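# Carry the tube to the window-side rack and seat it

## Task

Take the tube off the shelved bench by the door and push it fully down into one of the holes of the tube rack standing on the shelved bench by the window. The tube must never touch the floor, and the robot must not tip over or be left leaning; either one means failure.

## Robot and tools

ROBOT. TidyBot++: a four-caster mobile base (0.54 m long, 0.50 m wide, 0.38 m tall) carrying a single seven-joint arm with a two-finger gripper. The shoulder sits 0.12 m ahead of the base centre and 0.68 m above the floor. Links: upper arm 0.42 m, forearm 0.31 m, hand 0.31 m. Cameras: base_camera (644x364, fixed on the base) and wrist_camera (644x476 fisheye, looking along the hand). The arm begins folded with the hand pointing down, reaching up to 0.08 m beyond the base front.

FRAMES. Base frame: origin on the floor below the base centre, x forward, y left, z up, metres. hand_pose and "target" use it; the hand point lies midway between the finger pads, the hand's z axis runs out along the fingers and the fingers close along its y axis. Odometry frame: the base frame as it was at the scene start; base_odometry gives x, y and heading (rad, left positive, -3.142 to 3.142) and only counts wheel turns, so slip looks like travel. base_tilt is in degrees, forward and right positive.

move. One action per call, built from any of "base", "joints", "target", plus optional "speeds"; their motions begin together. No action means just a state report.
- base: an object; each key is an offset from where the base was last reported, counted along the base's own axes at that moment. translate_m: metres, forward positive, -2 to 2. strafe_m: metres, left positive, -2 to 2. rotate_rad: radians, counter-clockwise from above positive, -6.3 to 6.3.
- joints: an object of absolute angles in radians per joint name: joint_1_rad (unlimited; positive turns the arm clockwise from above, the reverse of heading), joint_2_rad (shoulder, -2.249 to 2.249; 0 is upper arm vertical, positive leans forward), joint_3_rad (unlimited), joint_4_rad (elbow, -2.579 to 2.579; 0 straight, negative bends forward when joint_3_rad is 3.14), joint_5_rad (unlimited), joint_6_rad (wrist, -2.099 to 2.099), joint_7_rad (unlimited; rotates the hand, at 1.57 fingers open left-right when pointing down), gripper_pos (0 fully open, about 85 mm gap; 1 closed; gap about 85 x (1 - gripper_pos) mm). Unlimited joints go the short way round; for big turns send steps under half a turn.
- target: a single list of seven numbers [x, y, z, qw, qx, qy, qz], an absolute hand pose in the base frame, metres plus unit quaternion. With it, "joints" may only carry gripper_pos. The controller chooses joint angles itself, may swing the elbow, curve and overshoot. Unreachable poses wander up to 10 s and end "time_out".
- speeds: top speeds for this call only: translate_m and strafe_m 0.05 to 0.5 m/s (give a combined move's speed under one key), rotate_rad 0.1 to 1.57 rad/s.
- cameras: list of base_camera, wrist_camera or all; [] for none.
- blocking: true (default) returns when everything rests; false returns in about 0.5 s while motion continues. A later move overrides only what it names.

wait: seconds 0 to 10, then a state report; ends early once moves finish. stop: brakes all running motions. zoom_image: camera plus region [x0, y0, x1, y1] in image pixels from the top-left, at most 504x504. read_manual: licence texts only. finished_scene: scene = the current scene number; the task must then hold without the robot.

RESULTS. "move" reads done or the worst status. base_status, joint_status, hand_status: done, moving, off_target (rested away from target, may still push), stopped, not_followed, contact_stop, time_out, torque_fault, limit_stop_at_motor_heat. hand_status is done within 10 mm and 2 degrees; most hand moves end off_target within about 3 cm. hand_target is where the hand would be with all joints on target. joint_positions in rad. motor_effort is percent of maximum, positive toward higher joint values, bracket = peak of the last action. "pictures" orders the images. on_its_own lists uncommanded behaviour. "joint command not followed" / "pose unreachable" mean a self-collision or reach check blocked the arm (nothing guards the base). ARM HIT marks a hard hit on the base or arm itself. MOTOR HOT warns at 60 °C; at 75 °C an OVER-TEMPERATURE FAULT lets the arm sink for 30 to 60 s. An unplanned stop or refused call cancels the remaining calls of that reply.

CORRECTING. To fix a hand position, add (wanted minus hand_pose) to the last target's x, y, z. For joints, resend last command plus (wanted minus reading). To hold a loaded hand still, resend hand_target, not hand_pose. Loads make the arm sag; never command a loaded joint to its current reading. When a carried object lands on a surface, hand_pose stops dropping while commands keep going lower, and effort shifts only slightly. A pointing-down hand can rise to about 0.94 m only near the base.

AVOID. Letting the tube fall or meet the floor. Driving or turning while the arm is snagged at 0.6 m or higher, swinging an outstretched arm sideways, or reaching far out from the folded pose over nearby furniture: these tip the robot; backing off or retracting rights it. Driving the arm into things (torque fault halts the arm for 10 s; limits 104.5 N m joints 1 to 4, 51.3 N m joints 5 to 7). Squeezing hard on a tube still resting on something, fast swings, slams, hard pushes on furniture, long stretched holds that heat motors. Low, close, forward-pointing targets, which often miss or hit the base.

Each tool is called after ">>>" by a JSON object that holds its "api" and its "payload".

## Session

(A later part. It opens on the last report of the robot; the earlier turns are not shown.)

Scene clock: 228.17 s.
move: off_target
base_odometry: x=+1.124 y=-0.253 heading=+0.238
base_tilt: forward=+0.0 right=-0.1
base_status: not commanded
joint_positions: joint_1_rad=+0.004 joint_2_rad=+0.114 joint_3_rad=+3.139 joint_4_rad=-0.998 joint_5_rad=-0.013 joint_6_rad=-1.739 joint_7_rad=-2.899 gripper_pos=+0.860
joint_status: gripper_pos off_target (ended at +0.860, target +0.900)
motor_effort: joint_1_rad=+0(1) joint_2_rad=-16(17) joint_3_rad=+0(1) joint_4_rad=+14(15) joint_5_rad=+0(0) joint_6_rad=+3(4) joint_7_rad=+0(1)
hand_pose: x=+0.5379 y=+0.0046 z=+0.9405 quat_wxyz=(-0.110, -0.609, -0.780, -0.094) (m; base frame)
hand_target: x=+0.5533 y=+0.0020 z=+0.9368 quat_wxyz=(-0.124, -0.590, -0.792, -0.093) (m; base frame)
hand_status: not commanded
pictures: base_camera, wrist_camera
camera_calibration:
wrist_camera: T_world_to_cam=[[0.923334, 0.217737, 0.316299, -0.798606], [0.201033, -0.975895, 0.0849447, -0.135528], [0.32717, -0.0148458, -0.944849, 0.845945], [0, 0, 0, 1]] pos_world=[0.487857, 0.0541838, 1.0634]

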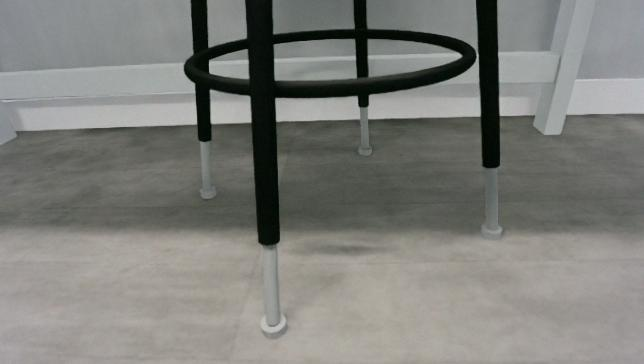

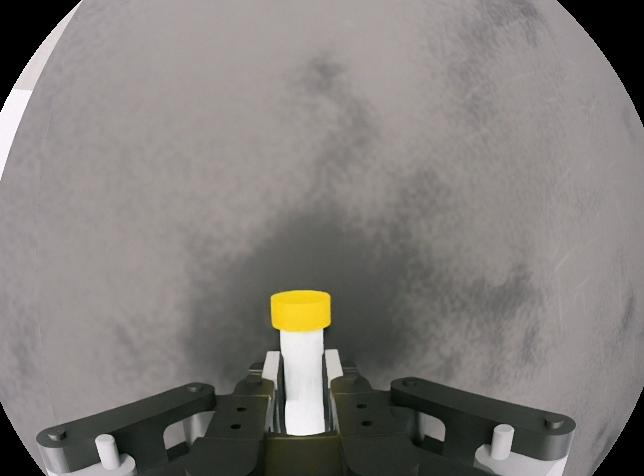

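>>> {"api": "move", "payload": {"joints": {"joint_4_rad":-0.90,"joint_6_rad":-1.8}}}

>>> {"api": "move", "payload": {"joints": {"joint_4_rad":-0.7,"joint_6_rad":-1.95,"joint_2_rad":0.2,"gripper_pos":0.95}}}

Scene clock: 234.30 s.
move: done
base_odometry: x=+1.124 y=-0.253 heading=+0.238
base_tilt: forward=+0.0 right=-0.2
base_status: not commanded
joint_positions: joint_1_rad=+0.004 joint_2_rad=+0.118 joint_3_rad=+3.139 joint_4_rad=-0.922 joint_5_rad=-0.013 joint_6_rad=-1.754 joint_7_rad=-2.899 gripper_pos=+0.860
joint_status: all done
motor_effort: joint_1_rad=+0(1) joint_2_rad=-17(19) joint_3_rad=+0(1) joint_4_rad=+15(17) joint_5_rad=+0(0) joint_6_rad=+4(4) joint_7_rad=+0(1)
hand_pose: x=+0.5457 y=+0.0046 z=+0.9663 quat_wxyz=(-0.133, -0.606, -0.776, -0.112) (m; base frame)
hand_target: x=+0.5384 y=+0.0020 z=+0.9646 quat_wxyz=(-0.124, -0.590, -0.792, -0.093) (m; base frame)
hand_status: not commanded
pictures: base_camera, wrist_camera
camera_calibration:
wrist_camera: T_world_to_cam=[[0.903228, 0.217945, 0.369702, -0.854626], [0.195868, -0.975846, 0.0967453, -0.147914], [0.381858, -0.0149702, -0.9241, 0.81786], [0, 0, 0, 1]] pos_world=[0.488587, 0.0541633, 1.08605]

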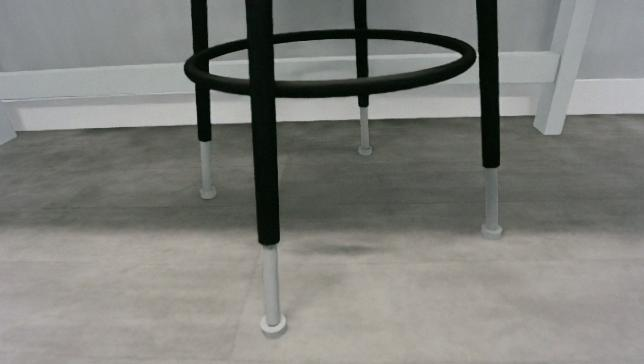

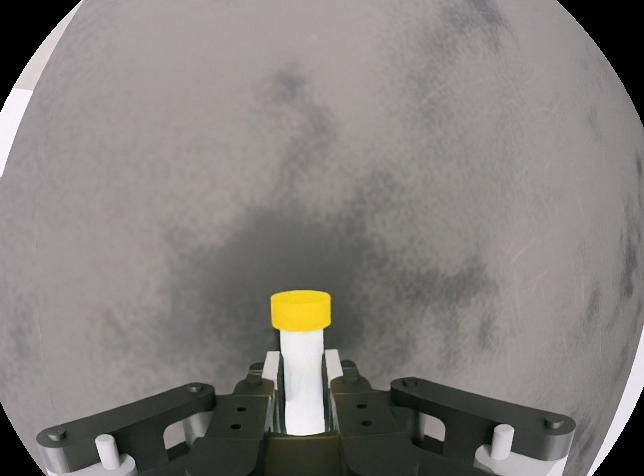

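Scene clock: 235.47 s.
move: off_target
base_odometry: x=+1.124 y=-0.253 heading=+0.238
base_tilt: forward=-0.1 right=-0.2
base_status: not commanded
joint_positions: joint_1_rad=+0.004 joint_2_rad=+0.175 joint_3_rad=+3.139 joint_4_rad=-0.725 joint_5_rad=-0.013 joint_6_rad=-1.879 joint_7_rad=-2.899 gripper_pos=+0.860
joint_status: gripper_pos off_target (ended at +0.860, target +0.950); the others done
motor_effort: joint_1_rad=+0(1) joint_2_rad=-18(19) joint_3_rad=+0(1) joint_4_rad=+14(17) joint_5_rad=+0(0) joint_6_rad=+4(5) joint_7_rad=+1(1)
hand_pose: x=+0.5488 y=+0.0044 z=+1.0005 quat_wxyz=(-0.138, -0.604, -0.776, -0.116) (m; base frame)
hand_target: x=+0.5383 y=+0.0019 z=+0.9914 quat_wxyz=(-0.116, -0.591, -0.793, -0.087) (m; base frame)
hand_status: not commanded
pictures: base_camera, wrist_camera
camera_calibration:
wrist_camera: T_world_to_cam=[[0.897413, 0.219473, 0.382729, -0.879917], [0.19574, -0.9755, 0.100427, -0.155647], [0.395394, -0.015209, -0.918386, 0.835191], [0, 0, 0, 1]] pos_world=[0.489886, 0.0539872, 1.11943]

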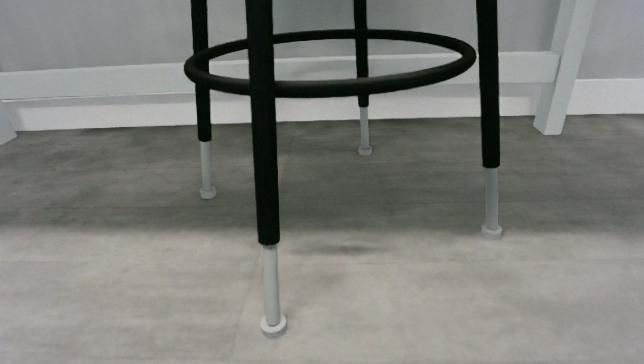

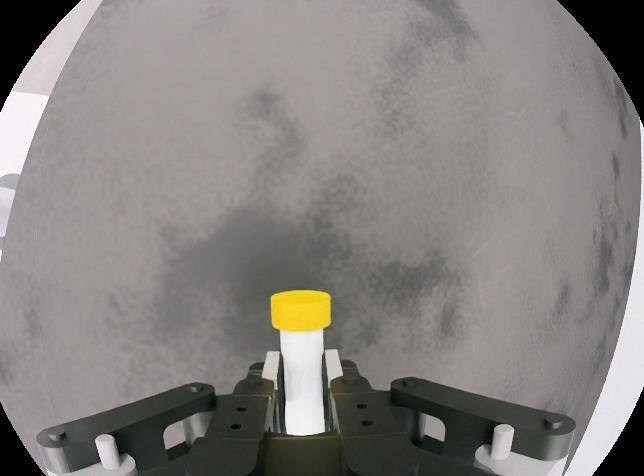

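>>> {"api": "move", "payload": {"base": {"translate_m":-1.0,"strafe_m":0.3}, "cameras": []}}

>>> {"api": "move", "payload": {"joints": {"joint_2_rad":-0.35,"joint_4_rad":-2.2,"joint_6_rad":0.25,"joint_7_rad":1.57,"joint_1_rad":0}, "base": {"rotate_rad":3.141,"translate_m":-0.98,"strafe_m":0.347}}}

Scene clock: 267.83 s.
move: done
base_odometry: x=+0.081 y=-0.197 heading=+0.239
base_tilt: forward=-0.1 right=-0.1
base_status: done
joint_positions: joint_1_rad=+0.004 joint_2_rad=+0.189 joint_3_rad=+3.139 joint_4_rad=-0.723 joint_5_rad=-0.013 joint_6_rad=-1.886 joint_7_rad=-2.899 gripper_pos=+0.860
joint_status: not commanded
motor_effort: joint_1_rad=+0(1) joint_2_rad=-18(22) joint_3_rad=-1(1) joint_4_rad=+14(15) joint_5_rad=+0(1) joint_6_rad=+4(5) joint_7_rad=+0(1)
hand_pose: x=+0.5515 y=+0.0044 z=+0.9944 quat_wxyz=(-0.131, -0.605, -0.777, -0.110) (m; base frame)
hand_target: x=+0.5383 y=+0.0019 z=+0.9914 quat_wxyz=(-0.116, -0.591, -0.793, -0.087) (m; base frame)
hand_status: not commanded
pictures: none
No camera images: "cameras" was empty.

Scene clock: 271.93 s.
move: done
base_odometry: x=-0.953 y=-0.092 heading=-2.903
base_tilt: forward=+0.0 right=-0.1
base_status: done
joint_positions: joint_1_rad=+0.003 joint_2_rad=-0.341 joint_3_rad=+3.139 joint_4_rad=-2.179 joint_5_rad=-0.013 joint_6_rad=+0.179 joint_7_rad=-4.663 gripper_pos=+0.860
joint_status: all done
motor_effort: joint_1_rad=+0(3) joint_2_rad=-7(22) joint_3_rad=+0(2) joint_4_rad=+20(21) joint_5_rad=+0(1) joint_6_rad=+10(11) joint_7_rad=+0(2)
hand_pose: x=+0.5915 y=+0.0005 z=+0.9681 quat_wxyz=(-0.014, -0.737, -0.013, -0.675) (m; base frame)
hand_target: x=+0.5881 y=+0.0022 z=+0.9813 quat_wxyz=(+0.001, -0.717, +0.000, -0.697) (m; base frame)
hand_status: not commanded
pictures: base_camera, wrist_camera
camera_calibration:
wrist_camera: T_world_to_cam=[[-0.0385313, -0.999105, 0.0174598, 0.00285614], [-0.124243, -0.0125471, -0.992172, 1.08201], [0.991503, -0.040399, -0.123648, -0.333473], [0, 0, 0, 1]] pos_world=[0.465182, 0.00295771, 1.03226]

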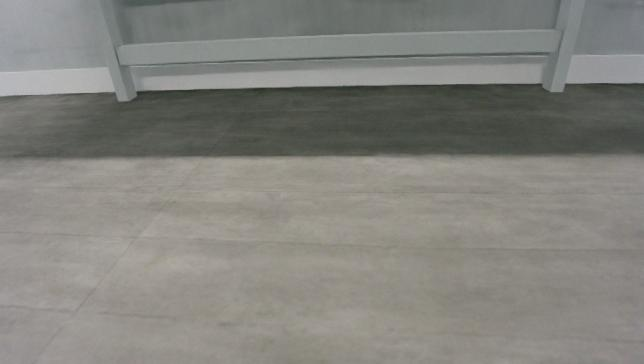

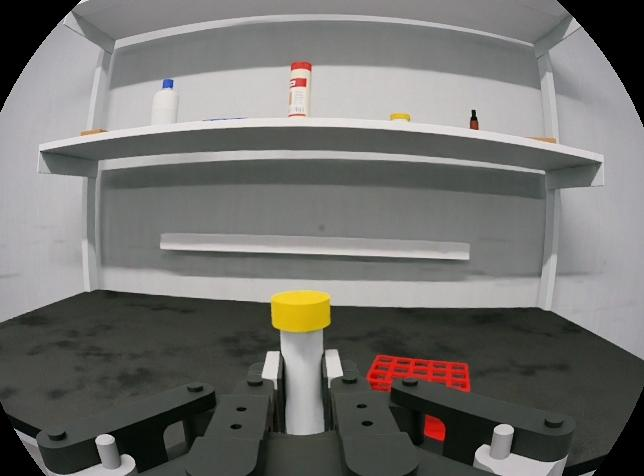

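>>> {"api": "zoom_image", "payload": {"camera": "wrist_camera", "region": [340, 330, 500, 450]}}

Scaled by 3.150.

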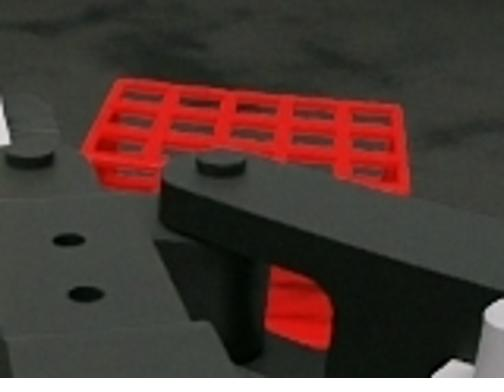

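>>> {"api": "move", "payload": {"base": {"translate_m":0.16,"strafe_m":-0.09}, "joints": {"joint_6_rad":-0.05}}}

>>> {"api": "zoom_image", "payload": {"camera": "wrist_camera", "region": [310, 280, 510, 430]}}

Scene clock: 318.87 s.
move: done
base_odometry: x=-1.130 y=-0.042 heading=-2.903
base_tilt: forward=+0.0 right=+0.0
base_status: done
joint_positions: joint_1_rad=+0.003 joint_2_rad=-0.348 joint_3_rad=+3.139 joint_4_rad=-2.194 joint_5_rad=-0.013 joint_6_rad=-0.026 joint_7_rad=-4.664 gripper_pos=+0.860
joint_status: all done
motor_effort: joint_1_rad=+0(1) joint_2_rad=-7(9) joint_3_rad=+0(1) joint_4_rad=+19(22) joint_5_rad=+0(1) joint_6_rad=+9(12) joint_7_rad=+0(1)
hand_pose: x=+0.5753 y=+0.0013 z=+0.9001 quat_wxyz=(-0.011, -0.805, -0.014, -0.593) (m; base frame)
hand_target: x=+0.5715 y=+0.0021 z=+0.8898 quat_wxyz=(+0.000, -0.813, +0.000, -0.582) (m; base frame)
hand_status: not commanded
pictures: base_camera, wrist_camera
camera_calibration:
wrist_camera: T_world_to_cam=[[-0.0318294, -0.999218, 0.0234591, -0.00502978], [-0.330302, -0.0116365, -0.943804, 1.08758], [0.943339, -0.0377893, -0.329673, -0.112664], [0, 0, 0, 1]] pos_world=[0.46535, 0.00337234, 0.989439]

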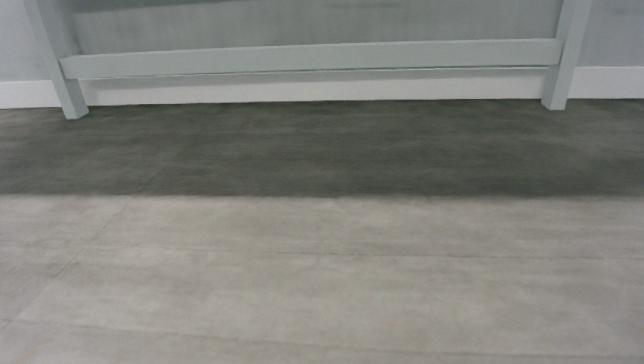

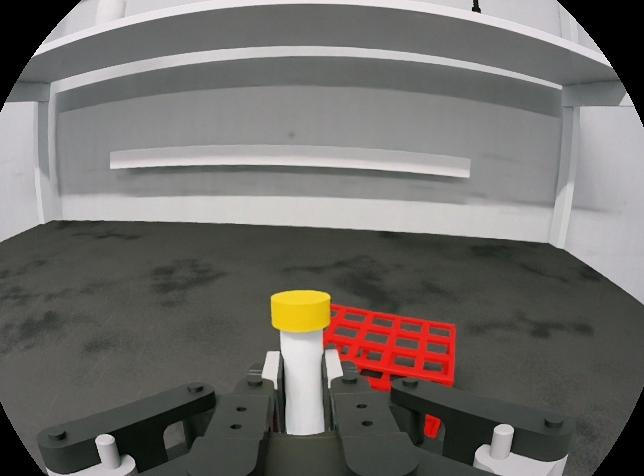

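Scaled by 2.520.

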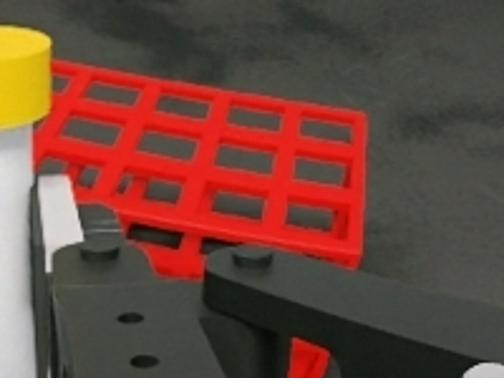

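>>> {"api": "move", "payload": {"joints": {"joint_2_rad":-0.062,"joint_4_rad":-2.145,"joint_6_rad":0.52}}}

>>> {"api": "zoom_image", "payload": {"camera": "wrist_camera", "region": [310, 300, 510, 450]}}

Scene clock: 375.60 s.
move: done
base_odometry: x=-1.130 y=-0.042 heading=-2.903
base_tilt: forward=-0.1 right=-0.1
base_status: not commanded
joint_positions: joint_1_rad=+0.003 joint_2_rad=-0.075 joint_3_rad=+3.139 joint_4_rad=-2.174 joint_5_rad=-0.013 joint_6_rad=+0.447 joint_7_rad=-4.664 gripper_pos=+0.860
joint_status: all done
motor_effort: joint_1_rad=+0(1) joint_2_rad=-14(16) joint_3_rad=+0(1) joint_4_rad=+19(20) joint_5_rad=+0(1) joint_6_rad=+10(11) joint_7_rad=+1(1)
hand_pose: x=+0.6692 y=-0.0008 z=+0.9180 quat_wxyz=(-0.015, -0.735, -0.011, -0.678) (m; base frame)
hand_target: x=+0.6782 y=+0.0023 z=+0.9501 quat_wxyz=(+0.001, -0.704, +0.000, -0.710) (m; base frame)
hand_status: not commanded
pictures: base_camera, wrist_camera
camera_calibration:
wrist_camera: T_world_to_cam=[[-0.0418787, -0.998976, 0.0171403, 0.00802004], [-0.117218, -0.0121243, -0.993032, 1.03798], [0.992223, -0.0435961, -0.116591, -0.423709], [0, 0, 0, 1]] pos_world=[0.542419, 0.00212458, 0.981207]

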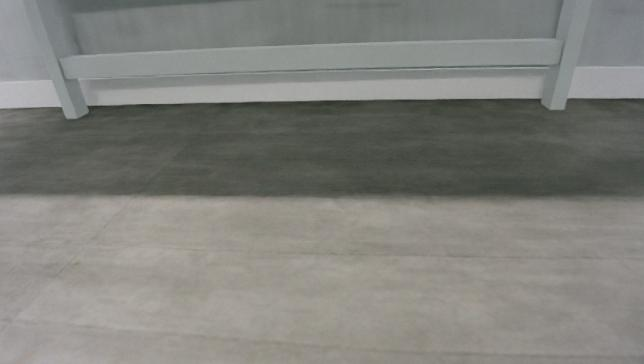

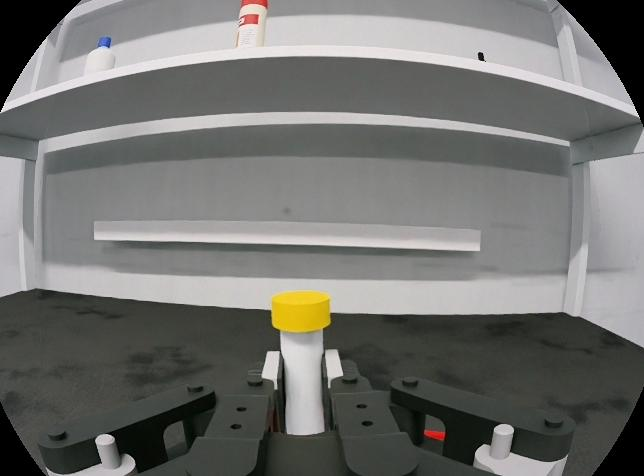

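Scaled by 2.520.

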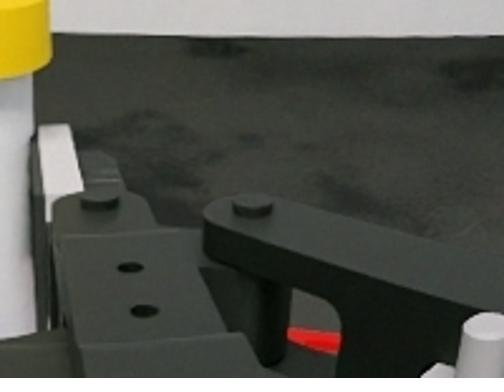

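>>> {"api": "move", "payload": {"joints": {"joint_2_rad":-0.15,"joint_4_rad":-2.05,"joint_6_rad":0.45}, "cameras": []}}

>>> {"api": "move", "payload": {"joints": {"joint_6_rad":-0.1,"joint_2_rad":-0.35}}}

>>> {"api": "zoom_image", "payload": {"camera": "wrist_camera", "region": [310, 280, 510, 430]}}

Scene clock: 383.37 s.
move: done
base_odometry: x=-1.130 y=-0.042 heading=-2.903
base_tilt: forward=+0.0 right=-0.1
base_status: not commanded
joint_positions: joint_1_rad=+0.003 joint_2_rad=-0.154 joint_3_rad=+3.139 joint_4_rad=-2.068 joint_5_rad=-0.013 joint_6_rad=+0.449 joint_7_rad=-4.664 gripper_pos=+0.860
joint_status: all done
motor_effort: joint_1_rad=+0(1) joint_2_rad=-13(16) joint_3_rad=+0(1) joint_4_rad=+19(20) joint_5_rad=+0(1) joint_6_rad=+10(12) joint_7_rad=+0(1)
hand_pose: x=+0.6600 y=-0.0007 z=+1.0248 quat_wxyz=(-0.016, -0.669, -0.010, -0.743) (m; base frame)
hand_target: x=+0.6626 y=+0.0023 z=+1.0337 quat_wxyz=(+0.001, -0.663, +0.000, -0.748) (m; base frame)
hand_status: not commanded
pictures: none
No camera images: "cameras" was empty.

Scene clock: 384.93 s.
move: done
base_odometry: x=-1.130 y=-0.042 heading=-2.903
base_tilt: forward=-0.1 right=-0.2
base_status: not commanded
joint_positions: joint_1_rad=+0.003 joint_2_rad=-0.349 joint_3_rad=+3.139 joint_4_rad=-2.068 joint_5_rad=-0.013 joint_6_rad=-0.015 joint_7_rad=-4.664 gripper_pos=+0.860
joint_status: all done
motor_effort: joint_1_rad=+0(1) joint_2_rad=-7(14) joint_3_rad=+1(1) joint_4_rad=+20(21) joint_5_rad=+0(1) joint_6_rad=+10(11) joint_7_rad=+0(1)
hand_pose: x=+0.5933 y=+0.0013 z=+0.9800 quat_wxyz=(-0.012, -0.762, -0.013, -0.647) (m; base frame)
hand_target: x=+0.5896 y=+0.0022 z=+0.9658 quat_wxyz=(+0.000, -0.783, +0.000, -0.622) (m; base frame)
hand_status: not commanded
pictures: base_camera, wrist_camera
camera_calibration:
wrist_camera: T_world_to_cam=[[-0.0347917, -0.999217, 0.018819, -0.0000176887], [-0.199103, -0.0115228, -0.979911, 1.12642], [0.979361, -0.0378397, -0.198546, -0.253165], [0, 0, 0, 1]] pos_world=[0.472212, 0.00338221, 1.05353]

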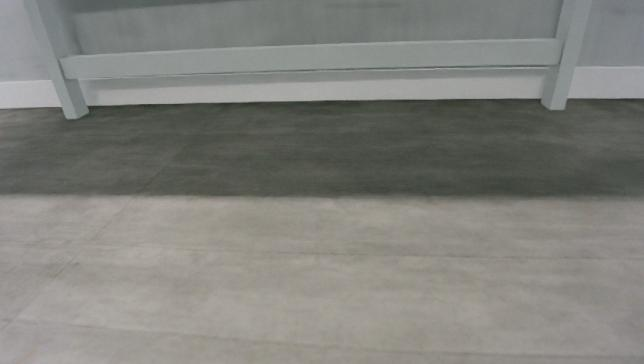

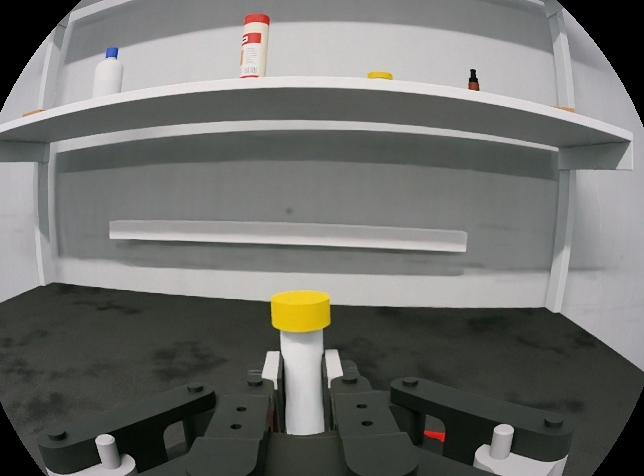

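Scaled by 2.520.

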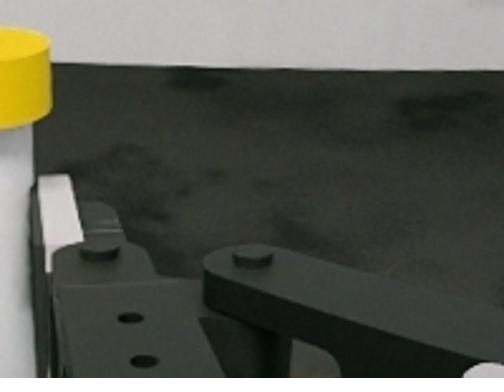

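>>> {"api": "move", "payload": {"base": {"translate_m":-0.06}, "joints": {"joint_6_rad":-0.2,"joint_2_rad":-0.35,"joint_4_rad":-2.07}}}

>>> {"api": "zoom_image", "payload": {"camera": "wrist_camera", "region": [310, 280, 510, 430]}}

Scene clock: 392.30 s.
move: done
base_odometry: x=-1.072 y=-0.028 heading=-2.902
base_tilt: forward=-0.1 right=+0.0
base_status: done
joint_positions: joint_1_rad=+0.003 joint_2_rad=-0.356 joint_3_rad=+3.139 joint_4_rad=-2.070 joint_5_rad=-0.013 joint_6_rad=-0.130 joint_7_rad=-4.664 gripper_pos=+0.860
joint_status: all done
motor_effort: joint_1_rad=+0(1) joint_2_rad=-7(10) joint_3_rad=+0(2) joint_4_rad=+20(22) joint_5_rad=+0(0) joint_6_rad=+10(11) joint_7_rad=+0(1)
hand_pose: x=+0.5833 y=+0.0017 z=+0.9475 quat_wxyz=(-0.011, -0.797, -0.014, -0.604) (m; base frame)
hand_target: x=+0.5781 y=+0.0022 z=+0.9238 quat_wxyz=(+0.000, -0.819, +0.000, -0.574) (m; base frame)
hand_status: not commanded
pictures: base_camera, wrist_camera
camera_calibration:
wrist_camera: T_world_to_cam=[[-0.0311663, -0.999272, 0.0220092, -0.0044325], [-0.304695, -0.0114733, -0.952381, 1.12806], [0.95194, -0.0363883, -0.304115, -0.133787], [0, 0, 0, 1]] pos_world=[0.470934, 0.00364509, 1.03376]

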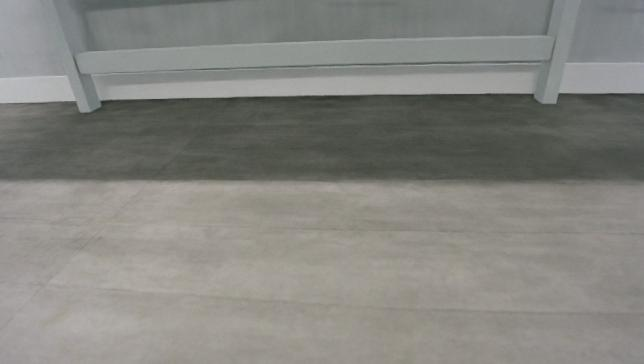

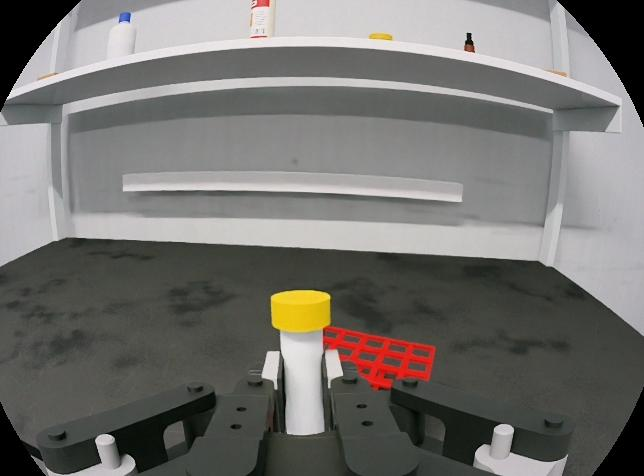

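Scaled by 2.520.

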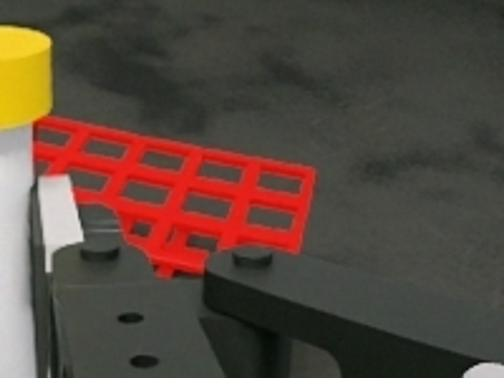

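>>> {"api": "move", "payload": {"base": {"strafe_m":-0.06}, "joints": {"joint_6_rad":0.51,"joint_2_rad":-0.12,"joint_4_rad":-2.11}}}

Scene clock: 410.07 s.
move: done
base_odometry: x=-1.086 y=+0.031 heading=-2.903
base_tilt: forward=+0.0 right=-0.1
base_status: done
joint_positions: joint_1_rad=+0.003 joint_2_rad=-0.132 joint_3_rad=+3.141 joint_4_rad=-2.089 joint_5_rad=-0.013 joint_6_rad=+0.437 joint_7_rad=-4.664 gripper_pos=+0.860
joint_status: all done
motor_effort: joint_1_rad=+0(2) joint_2_rad=-13(15) joint_3_rad=+0(2) joint_4_rad=+20(21) joint_5_rad=+0(0) joint_6_rad=+10(11) joint_7_rad=+0(1)
hand_pose: x=+0.6659 y=-0.0016 z=+0.9961 quat_wxyz=(-0.016, -0.689, -0.010, -0.724) (m; base frame)
hand_target: x=+0.6658 y=+0.0023 z=+0.9998 quat_wxyz=(+0.001, -0.674, +0.000, -0.738) (m; base frame)
hand_status: not commanded
pictures: base_camera, wrist_camera
camera_calibration:
wrist_camera: T_world_to_cam=[[-0.0451861, -0.998915, 0.0112464, 0.0137817], [0.0134646, -0.0118659, -0.999839, 1.03493], [0.998888, -0.0450274, 0.0139862, -0.545872], [0, 0, 0, 1]] pos_world=[0.531952, 0.00146804, 1.04224]

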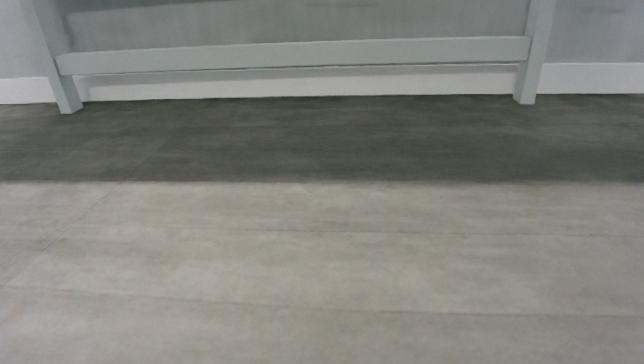

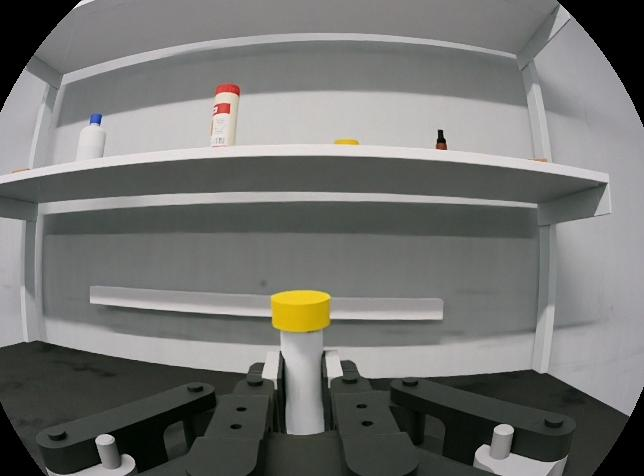

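>>> {"api": "move", "payload": {"base": {"translate_m":0.067,"strafe_m":0.002}, "cameras": []}}

>>> {"api": "move", "payload": {"joints": {"joint_6_rad":0.59,"joint_2_rad":-0.05,"joint_4_rad":-2.15}}}

Scene clock: 427.10 s.
move: done
base_odometry: x=-1.151 y=+0.013 heading=-2.903
base_tilt: forward=+0.0 right=-0.1
base_status: done
joint_positions: joint_1_rad=+0.003 joint_2_rad=-0.122 joint_3_rad=+3.141 joint_4_rad=-2.091 joint_5_rad=-0.013 joint_6_rad=+0.441 joint_7_rad=-4.664 gripper_pos=+0.860
joint_status: not commanded
motor_effort: joint_1_rad=-1(1) joint_2_rad=-14(16) joint_3_rad=+0(1) joint_4_rad=+20(20) joint_5_rad=+0(1) joint_6_rad=+10(11) joint_7_rad=+0(1)
hand_pose: x=+0.6685 y=-0.0016 z=+0.9910 quat_wxyz=(-0.016, -0.692, -0.010, -0.722) (m; base frame)
hand_target: x=+0.6658 y=+0.0023 z=+0.9998 quat_wxyz=(+0.001, -0.674, +0.000, -0.738) (m; base frame)
hand_status: not commanded
pictures: none
No camera images: "cameras" was empty.

Scene clock: 428.20 s.
move: done
base_odometry: x=-1.151 y=+0.013 heading=-2.903
base_tilt: forward=+0.0 right=-0.1
base_status: not commanded
joint_positions: joint_1_rad=+0.003 joint_2_rad=-0.061 joint_3_rad=+3.141 joint_4_rad=-2.133 joint_5_rad=-0.013 joint_6_rad=+0.522 joint_7_rad=-4.664 gripper_pos=+0.860
joint_status: all done
motor_effort: joint_1_rad=+0(1) joint_2_rad=-15(17) joint_3_rad=+0(1) joint_4_rad=+18(20) joint_5_rad=+0(1) joint_6_rad=+11(11) joint_7_rad=+0(1)
hand_pose: x=+0.6803 y=-0.0020 z=+0.9573 quat_wxyz=(-0.016, -0.700, -0.010, -0.714) (m; base frame)
hand_target: x=+0.6800 y=+0.0023 z=+0.9623 quat_wxyz=(+0.001, -0.685, +0.000, -0.728) (m; base frame)
hand_status: not commanded
pictures: base_camera, wrist_camera
camera_calibration:
wrist_camera: T_world_to_cam=[[-0.0458633, -0.998864, 0.012941, 0.013341], [-0.0157387, -0.0122305, -0.999801, 1.01576], [0.998824, -0.0460579, -0.0151599, -0.531784], [0, 0, 0, 1]] pos_world=[0.547757, 0.0012563, 1.00732]

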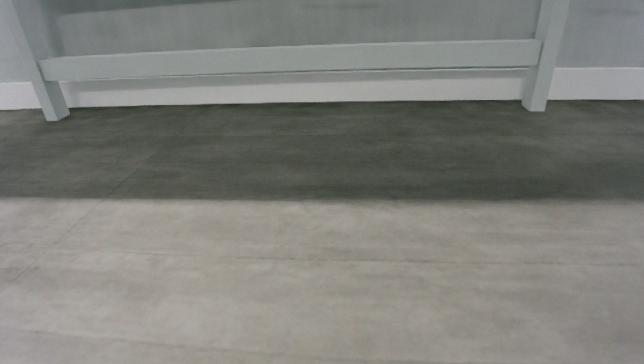

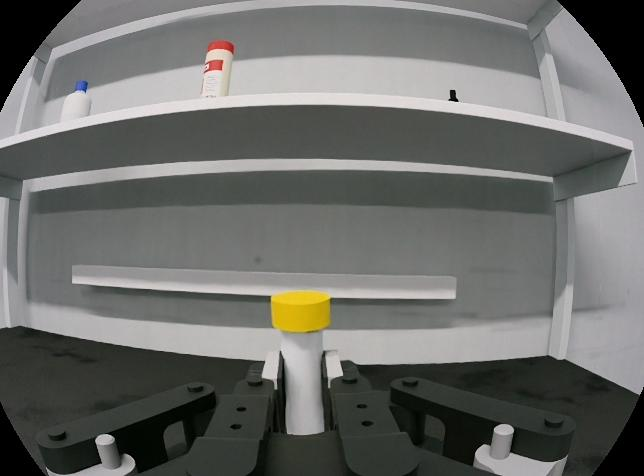

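>>> {"api": "move", "payload": {"joints": {"joint_6_rad":0.665,"joint_2_rad":-0.014,"joint_4_rad":-2.211}, "cameras": []}}

>>> {"api": "move", "payload": {"joints": {"joint_6_rad":0.74,"joint_2_rad":0.020,"joint_4_rad":-2.245}}}

Scene clock: 442.13 s.
move: done
base_odometry: x=-1.151 y=+0.013 heading=-2.903
base_tilt: forward=-0.1 right=-0.1
base_status: not commanded
joint_positions: joint_1_rad=+0.003 joint_2_rad=-0.030 joint_3_rad=+3.141 joint_4_rad=-2.196 joint_5_rad=-0.013 joint_6_rad=+0.598 joint_7_rad=-4.664 gripper_pos=+0.860
joint_status: all done
motor_effort: joint_1_rad=+0(1) joint_2_rad=-15(17) joint_3_rad=+0(1) joint_4_rad=+18(20) joint_5_rad=+0(0) joint_6_rad=+10(11) joint_7_rad=+0(1)
hand_pose: x=+0.6780 y=-0.0022 z=+0.9265 quat_wxyz=(-0.017, -0.706, -0.010, -0.707) (m; base frame)
hand_target: x=+0.6789 y=+0.0022 z=+0.9304 quat_wxyz=(+0.001, -0.693, +0.000, -0.721) (m; base frame)
hand_status: not commanded
pictures: none
No camera images: "cameras" was empty.

Scene clock: 442.83 s.
move: done
base_odometry: x=-1.151 y=+0.013 heading=-2.903
base_tilt: forward=-0.1 right=-0.1
base_status: not commanded
joint_positions: joint_1_rad=+0.003 joint_2_rad=+0.003 joint_3_rad=+3.141 joint_4_rad=-2.229 joint_5_rad=-0.013 joint_6_rad=+0.678 joint_7_rad=-4.664 gripper_pos=+0.860
joint_status: all done
motor_effort: joint_1_rad=+0(0) joint_2_rad=-15(17) joint_3_rad=-1(1) joint_4_rad=+17(18) joint_5_rad=+0(0) joint_6_rad=+10(11) joint_7_rad=+0(1)
hand_pose: x=+0.6796 y=-0.0025 z=+0.9148 quat_wxyz=(-0.017, -0.701, -0.010, -0.713) (m; base frame)
hand_target: x=+0.6800 y=+0.0022 z=+0.9156 quat_wxyz=(+0.001, -0.691, +0.000, -0.723) (m; base frame)
hand_status: not commanded
pictures: base_camera, wrist_camera
camera_calibration:
wrist_camera: T_world_to_cam=[[-0.0475349, -0.998769, 0.0141596, 0.013339], [-0.0201544, -0.0132137, -0.99971, 0.976147], [0.998666, -0.0478065, -0.0195015, -0.527765], [0, 0, 0, 1]] pos_world=[0.547369, 0.000990565, 0.965383]

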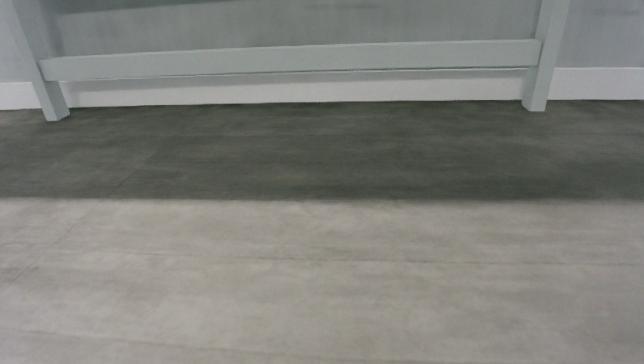

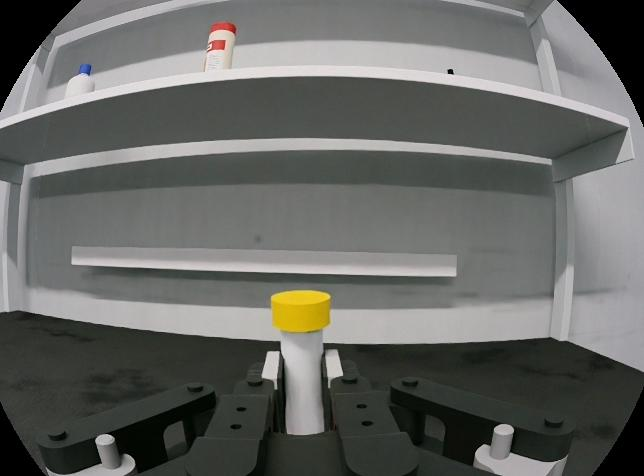

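Continue; j2 effort/cap shift signals contact.

>>> {"api": "move", "payload": {"joints": {"joint_6_rad":0.79,"joint_2_rad":0.046,"joint_4_rad":-2.277}, "cameras": ["wrist_camera"]}}

>>> {"api": "move", "payload": {"joints": {"joint_6_rad":0.85,"joint_2_rad":0.075,"joint_4_rad":-2.305}, "cameras": ["wrist_camera"]}}

Scene clock: 448.97 s.
move: done
base_odometry: x=-1.151 y=+0.013 heading=-2.903
base_tilt: forward=+0.0 right=+0.0
base_status: not commanded
joint_positions: joint_1_rad=+0.003 joint_2_rad=+0.028 joint_3_rad=+3.141 joint_4_rad=-2.260 joint_5_rad=-0.013 joint_6_rad=+0.728 joint_7_rad=-4.664 gripper_pos=+0.860
joint_status: all done
motor_effort: joint_1_rad=+0(1) joint_2_rad=-16(17) joint_3_rad=+0(0) joint_4_rad=+17(18) joint_5_rad=+0(1) joint_6_rad=+10(11) joint_7_rad=+0(1)
hand_pose: x=+0.6788 y=-0.0027 z=+0.8991 quat_wxyz=(-0.018, -0.703, -0.010, -0.711) (m; base frame)
hand_target: x=+0.6789 y=+0.0022 z=+0.8991 quat_wxyz=(+0.001, -0.694, +0.000, -0.720) (m; base frame)
hand_status: not commanded
pictures: wrist_camera
camera_calibration:
wrist_camera: T_world_to_cam=[[-0.0479642, -0.998739, 0.0148417, 0.0130368], [-0.0262454, -0.0135935, -0.999563, 0.964437], [0.998504, -0.0483328, -0.0255603, -0.521667], [0, 0, 0, 1]] pos_world=[0.546824, 0.000916824, 0.950488]

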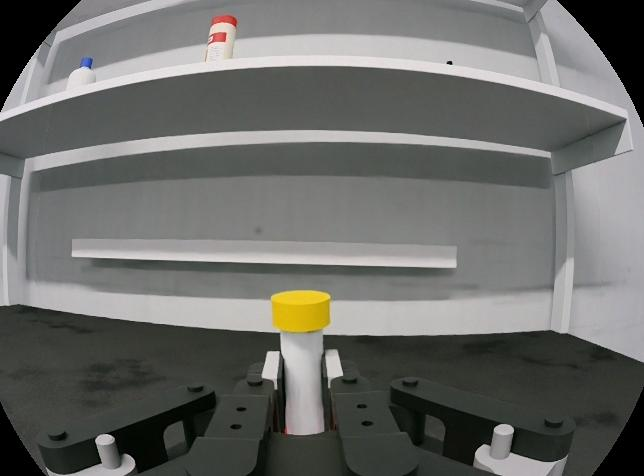

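Scene clock: 449.67 s.
move: done
base_odometry: x=-1.151 y=+0.013 heading=-2.903
base_tilt: forward=+0.0 right=-0.1
base_status: not commanded
joint_positions: joint_1_rad=+0.003 joint_2_rad=+0.057 joint_3_rad=+3.141 joint_4_rad=-2.289 joint_5_rad=-0.013 joint_6_rad=+0.788 joint_7_rad=-4.664 gripper_pos=+0.860
joint_status: all done
motor_effort: joint_1_rad=+0(1) joint_2_rad=-16(18) joint_3_rad=+0(1) joint_4_rad=+16(17) joint_5_rad=+0(1) joint_6_rad=+10(11) joint_7_rad=+0(1)
hand_pose: x=+0.6788 y=-0.0029 z=+0.8861 quat_wxyz=(-0.018, -0.702, -0.009, -0.712) (m; base frame)
hand_target: x=+0.6785 y=+0.0022 z=+0.8866 quat_wxyz=(+0.001, -0.693, +0.000, -0.721) (m; base frame)
hand_status: not commanded
pictures: wrist_camera
camera_calibration:
wrist_camera: T_world_to_cam=[[-0.0485992, -0.998702, 0.0152404, 0.0131212], [-0.0235516, -0.0141084, -0.999623, 0.949655], [0.998541, -0.0489398, -0.0228354, -0.524482], [0, 0, 0, 1]] pos_world=[0.546721, 0.000834222, 0.93712]

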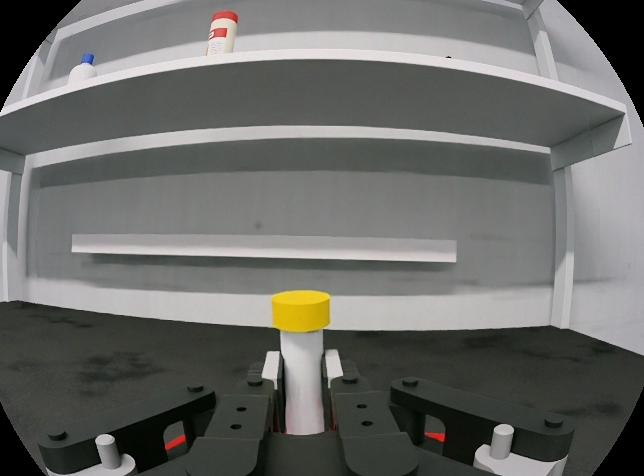

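>>> {"api": "zoom_image", "payload": {"camera": "wrist_camera", "region": [140, 340, 480, 476]}}

>>> {"api": "move", "payload": {"joints": {"joint_6_rad":0.915,"joint_2_rad":0.108,"joint_4_rad":-2.337}, "cameras": ["wrist_camera"]}}

>>> {"api": "zoom_image", "payload": {"camera": "wrist_camera", "region": [140, 340, 480, 476]}}

Scaled by 1.482.

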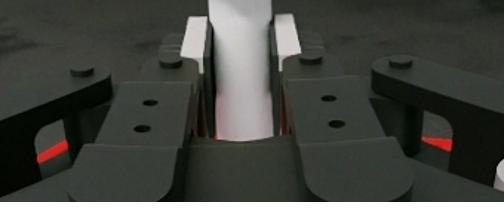

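Scene clock: 456.33 s.
move: done
base_odometry: x=-1.151 y=+0.013 heading=-2.903
base_tilt: forward=+0.0 right=-0.1
base_status: not commanded
joint_positions: joint_1_rad=+0.003 joint_2_rad=+0.086 joint_3_rad=+3.141 joint_4_rad=-2.318 joint_5_rad=-0.013 joint_6_rad=+0.857 joint_7_rad=-4.664 gripper_pos=+0.860
joint_status: all done
motor_effort: joint_1_rad=+0(1) joint_2_rad=-15(17) joint_3_rad=+1(1) joint_4_rad=+15(17) joint_5_rad=+0(0) joint_6_rad=+9(11) joint_7_rad=+0(1)
hand_pose: x=+0.6776 y=-0.0031 z=+0.8754 quat_wxyz=(-0.018, -0.699, -0.009, -0.715) (m; base frame)
hand_target: x=+0.6771 y=+0.0022 z=+0.8717 quat_wxyz=(+0.001, -0.693, +0.000, -0.721) (m; base frame)
hand_status: not commanded
pictures: wrist_camera
camera_calibration:
wrist_camera: T_world_to_cam=[[-0.0493718, -0.998669, 0.0149345, 0.0138208], [-0.0138829, -0.0142651, -0.999802, 0.932595], [0.998684, -0.0495693, -0.0131602, -0.53211], [0, 0, 0, 1]] pos_world=[0.545039, 0.000729642, 0.925201]

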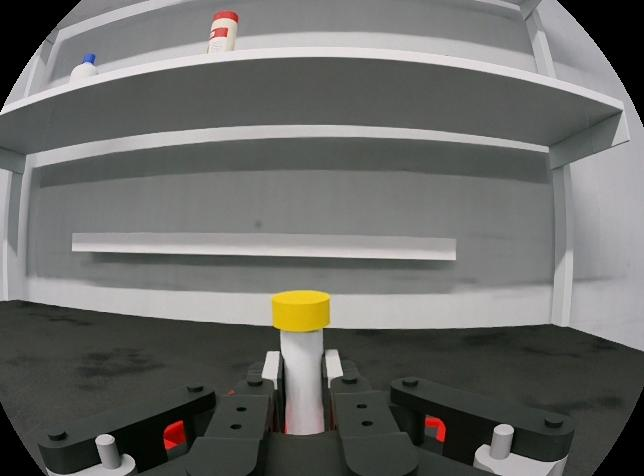

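Scaled by 1.482.

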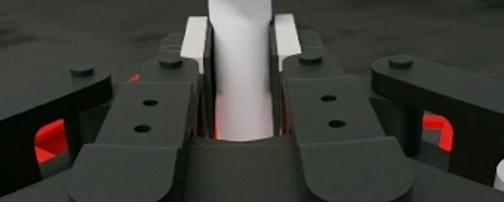

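>>> {"api": "move", "payload": {"joints": {"joint_6_rad":0.96,"joint_2_rad":0.135,"joint_4_rad":-2.36}, "cameras": ["wrist_camera"]}}

Scene clock: 461.17 s.
move: done
base_odometry: x=-1.151 y=+0.013 heading=-2.903
base_tilt: forward=+0.0 right=-0.1
base_status: not commanded
joint_positions: joint_1_rad=+0.003 joint_2_rad=+0.103 joint_3_rad=+3.141 joint_4_rad=-2.333 joint_5_rad=-0.013 joint_6_rad=+0.911 joint_7_rad=-4.665 gripper_pos=+0.860
joint_status: all done
motor_effort: joint_1_rad=+0(1) joint_2_rad=-14(15) joint_3_rad=+0(1) joint_4_rad=+14(15) joint_5_rad=+0(0) joint_6_rad=+8(10) joint_7_rad=+1(1)
hand_pose: x=+0.6771 y=-0.0032 z=+0.8755 quat_wxyz=(-0.019, -0.691, -0.009, -0.723) (m; base frame)
hand_target: x=+0.6761 y=+0.0022 z=+0.8590 quat_wxyz=(+0.001, -0.694, +0.000, -0.720) (m; base frame)
hand_status: not commanded
pictures: wrist_camera
camera_calibration:
wrist_camera: T_world_to_cam=[[-0.0501936, -0.998637, 0.014301, 0.0147596], [0.00935281, -0.0147885, -0.999847, 0.916963], [0.998696, -0.0500522, 0.0100823, -0.551966], [0, 0, 0, 1]] pos_world=[0.543411, 0.000672881, 0.922177]

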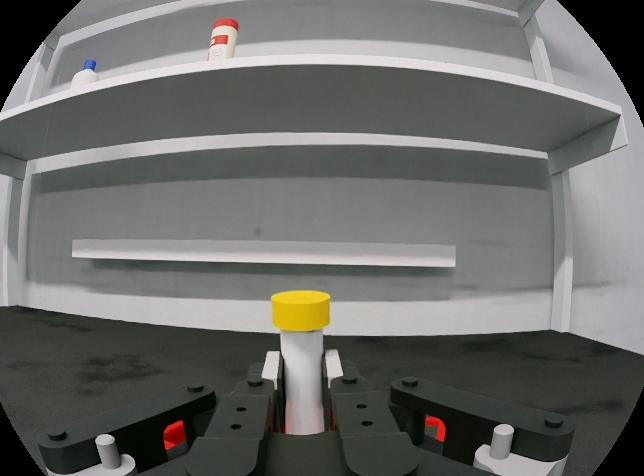

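>>> {"api": "move", "payload": {"joints": {"joint_6_rad":0.93,"joint_2_rad":0.108,"joint_4_rad":-2.337}, "cameras": []}}

>>> {"api": "move", "payload": {"joints": {"gripper_pos":0.7}, "cameras": ["wrist_camera"]}}

Scene clock: 478.43 s.
move: done
base_odometry: x=-1.151 y=+0.013 heading=-2.903
base_tilt: forward=-0.1 right=-0.1
base_status: not commanded
joint_positions: joint_1_rad=+0.003 joint_2_rad=+0.101 joint_3_rad=+3.141 joint_4_rad=-2.333 joint_5_rad=-0.013 joint_6_rad=+0.911 joint_7_rad=-4.665 gripper_pos=+0.860
joint_status: all done
motor_effort: joint_1_rad=+0(1) joint_2_rad=-16(17) joint_3_rad=+0(1) joint_4_rad=+15(16) joint_5_rad=+1(1) joint_6_rad=+10(11) joint_7_rad=+1(1)
hand_pose: x=+0.6767 y=-0.0032 z=+0.8768 quat_wxyz=(-0.019, -0.690, -0.009, -0.724) (m; base frame)
hand_target: x=+0.6768 y=+0.0022 z=+0.8763 quat_wxyz=(+0.001, -0.687, +0.000, -0.727) (m; base frame)
hand_status: not commanded
pictures: none
No camera images: "cameras" was empty.

Scene clock: 479.10 s.
move: done
base_odometry: x=-1.151 y=+0.013 heading=-2.903
base_tilt: forward=+0.0 right=+0.0
base_status: not commanded
joint_positions: joint_1_rad=+0.003 joint_2_rad=+0.101 joint_3_rad=+3.141 joint_4_rad=-2.333 joint_5_rad=-0.013 joint_6_rad=+0.911 joint_7_rad=-4.665 gripper_pos=+0.700
joint_status: all done
motor_effort: joint_1_rad=+0(1) joint_2_rad=-17(17) joint_3_rad=-1(1) joint_4_rad=+15(16) joint_5_rad=+0(1) joint_6_rad=+10(11) joint_7_rad=+0(1)
hand_pose: x=+0.6767 y=-0.0032 z=+0.8768 quat_wxyz=(-0.019, -0.690, -0.009, -0.724) (m; base frame)
hand_target: x=+0.6768 y=+0.0022 z=+0.8763 quat_wxyz=(+0.001, -0.687, +0.000, -0.727) (m; base frame)
hand_status: not commanded
pictures: wrist_camera
camera_calibration:
wrist_camera: T_world_to_cam=[[-0.0502263, -0.998637, 0.014193, 0.014839], [0.0116447, -0.0147955, -0.999823, 0.91667], [0.99867, -0.0500521, 0.0123719, -0.553561], [0, 0, 0, 1]] pos_world=[0.542895, 0.000674495, 0.923145]

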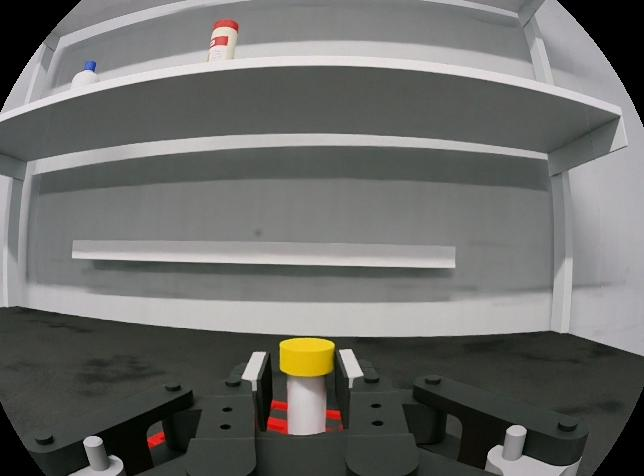

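>>> {"api": "move", "payload": {"joints": {"gripper_pos":0.3}, "cameras": []}}

>>> {"api": "move", "payload": {"base": {"translate_m":-0.15}, "speeds": {"translate_m":0.15}, "cameras": ["wrist_camera"]}}

>>> {"api": "zoom_image", "payload": {"camera": "wrist_camera", "region": [180, 300, 440, 476]}}

Scene clock: 491.40 s.
move: done
base_odometry: x=-1.151 y=+0.013 heading=-2.903
base_tilt: forward=-0.1 right=-0.1
base_status: not commanded
joint_positions: joint_1_rad=+0.003 joint_2_rad=+0.101 joint_3_rad=+3.141 joint_4_rad=-2.333 joint_5_rad=-0.013 joint_6_rad=+0.911 joint_7_rad=-4.665 gripper_pos=+0.300
joint_status: all done
motor_effort: joint_1_rad=+0(1) joint_2_rad=-17(17) joint_3_rad=+0(1) joint_4_rad=+15(16) joint_5_rad=+0(1) joint_6_rad=+10(11) joint_7_rad=+0(1)
hand_pose: x=+0.6767 y=-0.0032 z=+0.8768 quat_wxyz=(-0.019, -0.690, -0.009, -0.724) (m; base frame)
hand_target: x=+0.6768 y=+0.0022 z=+0.8763 quat_wxyz=(+0.001, -0.687, +0.000, -0.727) (m; base frame)
hand_status: not commanded
pictures: none
No camera images: "cameras" was empty.

Scene clock: 493.07 s.
move: done
base_odometry: x=-1.005 y=+0.048 heading=-2.903
base_tilt: forward=-0.1 right=-0.1
base_status: done
joint_positions: joint_1_rad=+0.003 joint_2_rad=+0.101 joint_3_rad=+3.141 joint_4_rad=-2.333 joint_5_rad=-0.013 joint_6_rad=+0.911 joint_7_rad=-4.665 gripper_pos=+0.300
joint_status: not commanded
motor_effort: joint_1_rad=+0(1) joint_2_rad=-17(19) joint_3_rad=+0(1) joint_4_rad=+16(16) joint_5_rad=+0(1) joint_6_rad=+10(11) joint_7_rad=+1(1)
hand_pose: x=+0.6767 y=-0.0032 z=+0.8766 quat_wxyz=(-0.019, -0.690, -0.009, -0.724) (m; base frame)
hand_target: x=+0.6768 y=+0.0022 z=+0.8763 quat_wxyz=(+0.001, -0.687, +0.000, -0.727) (m; base frame)
hand_status: not commanded
pictures: wrist_camera
camera_calibration:
wrist_camera: T_world_to_cam=[[-0.0502229, -0.998637, 0.0142041, 0.014831], [0.0114096, -0.0147948, -0.999825, 0.9167], [0.998673, -0.0500521, 0.0121371, -0.553401], [0, 0, 0, 1]] pos_world=[0.542952, 0.000674318, 0.923046]

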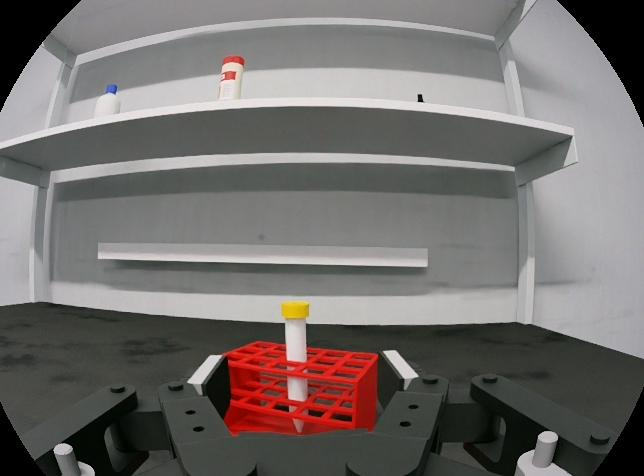

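Scaled by 1.938.

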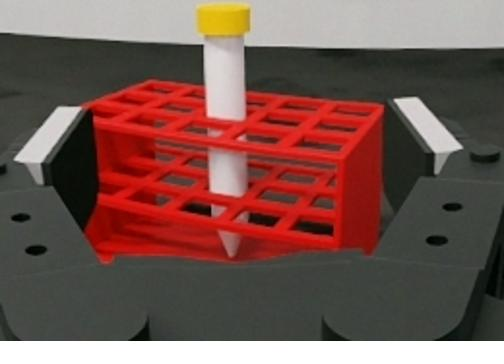

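>>> {"api": "finished_scene", "payload": {"scene": 2}}

The scene is finished: the task was done.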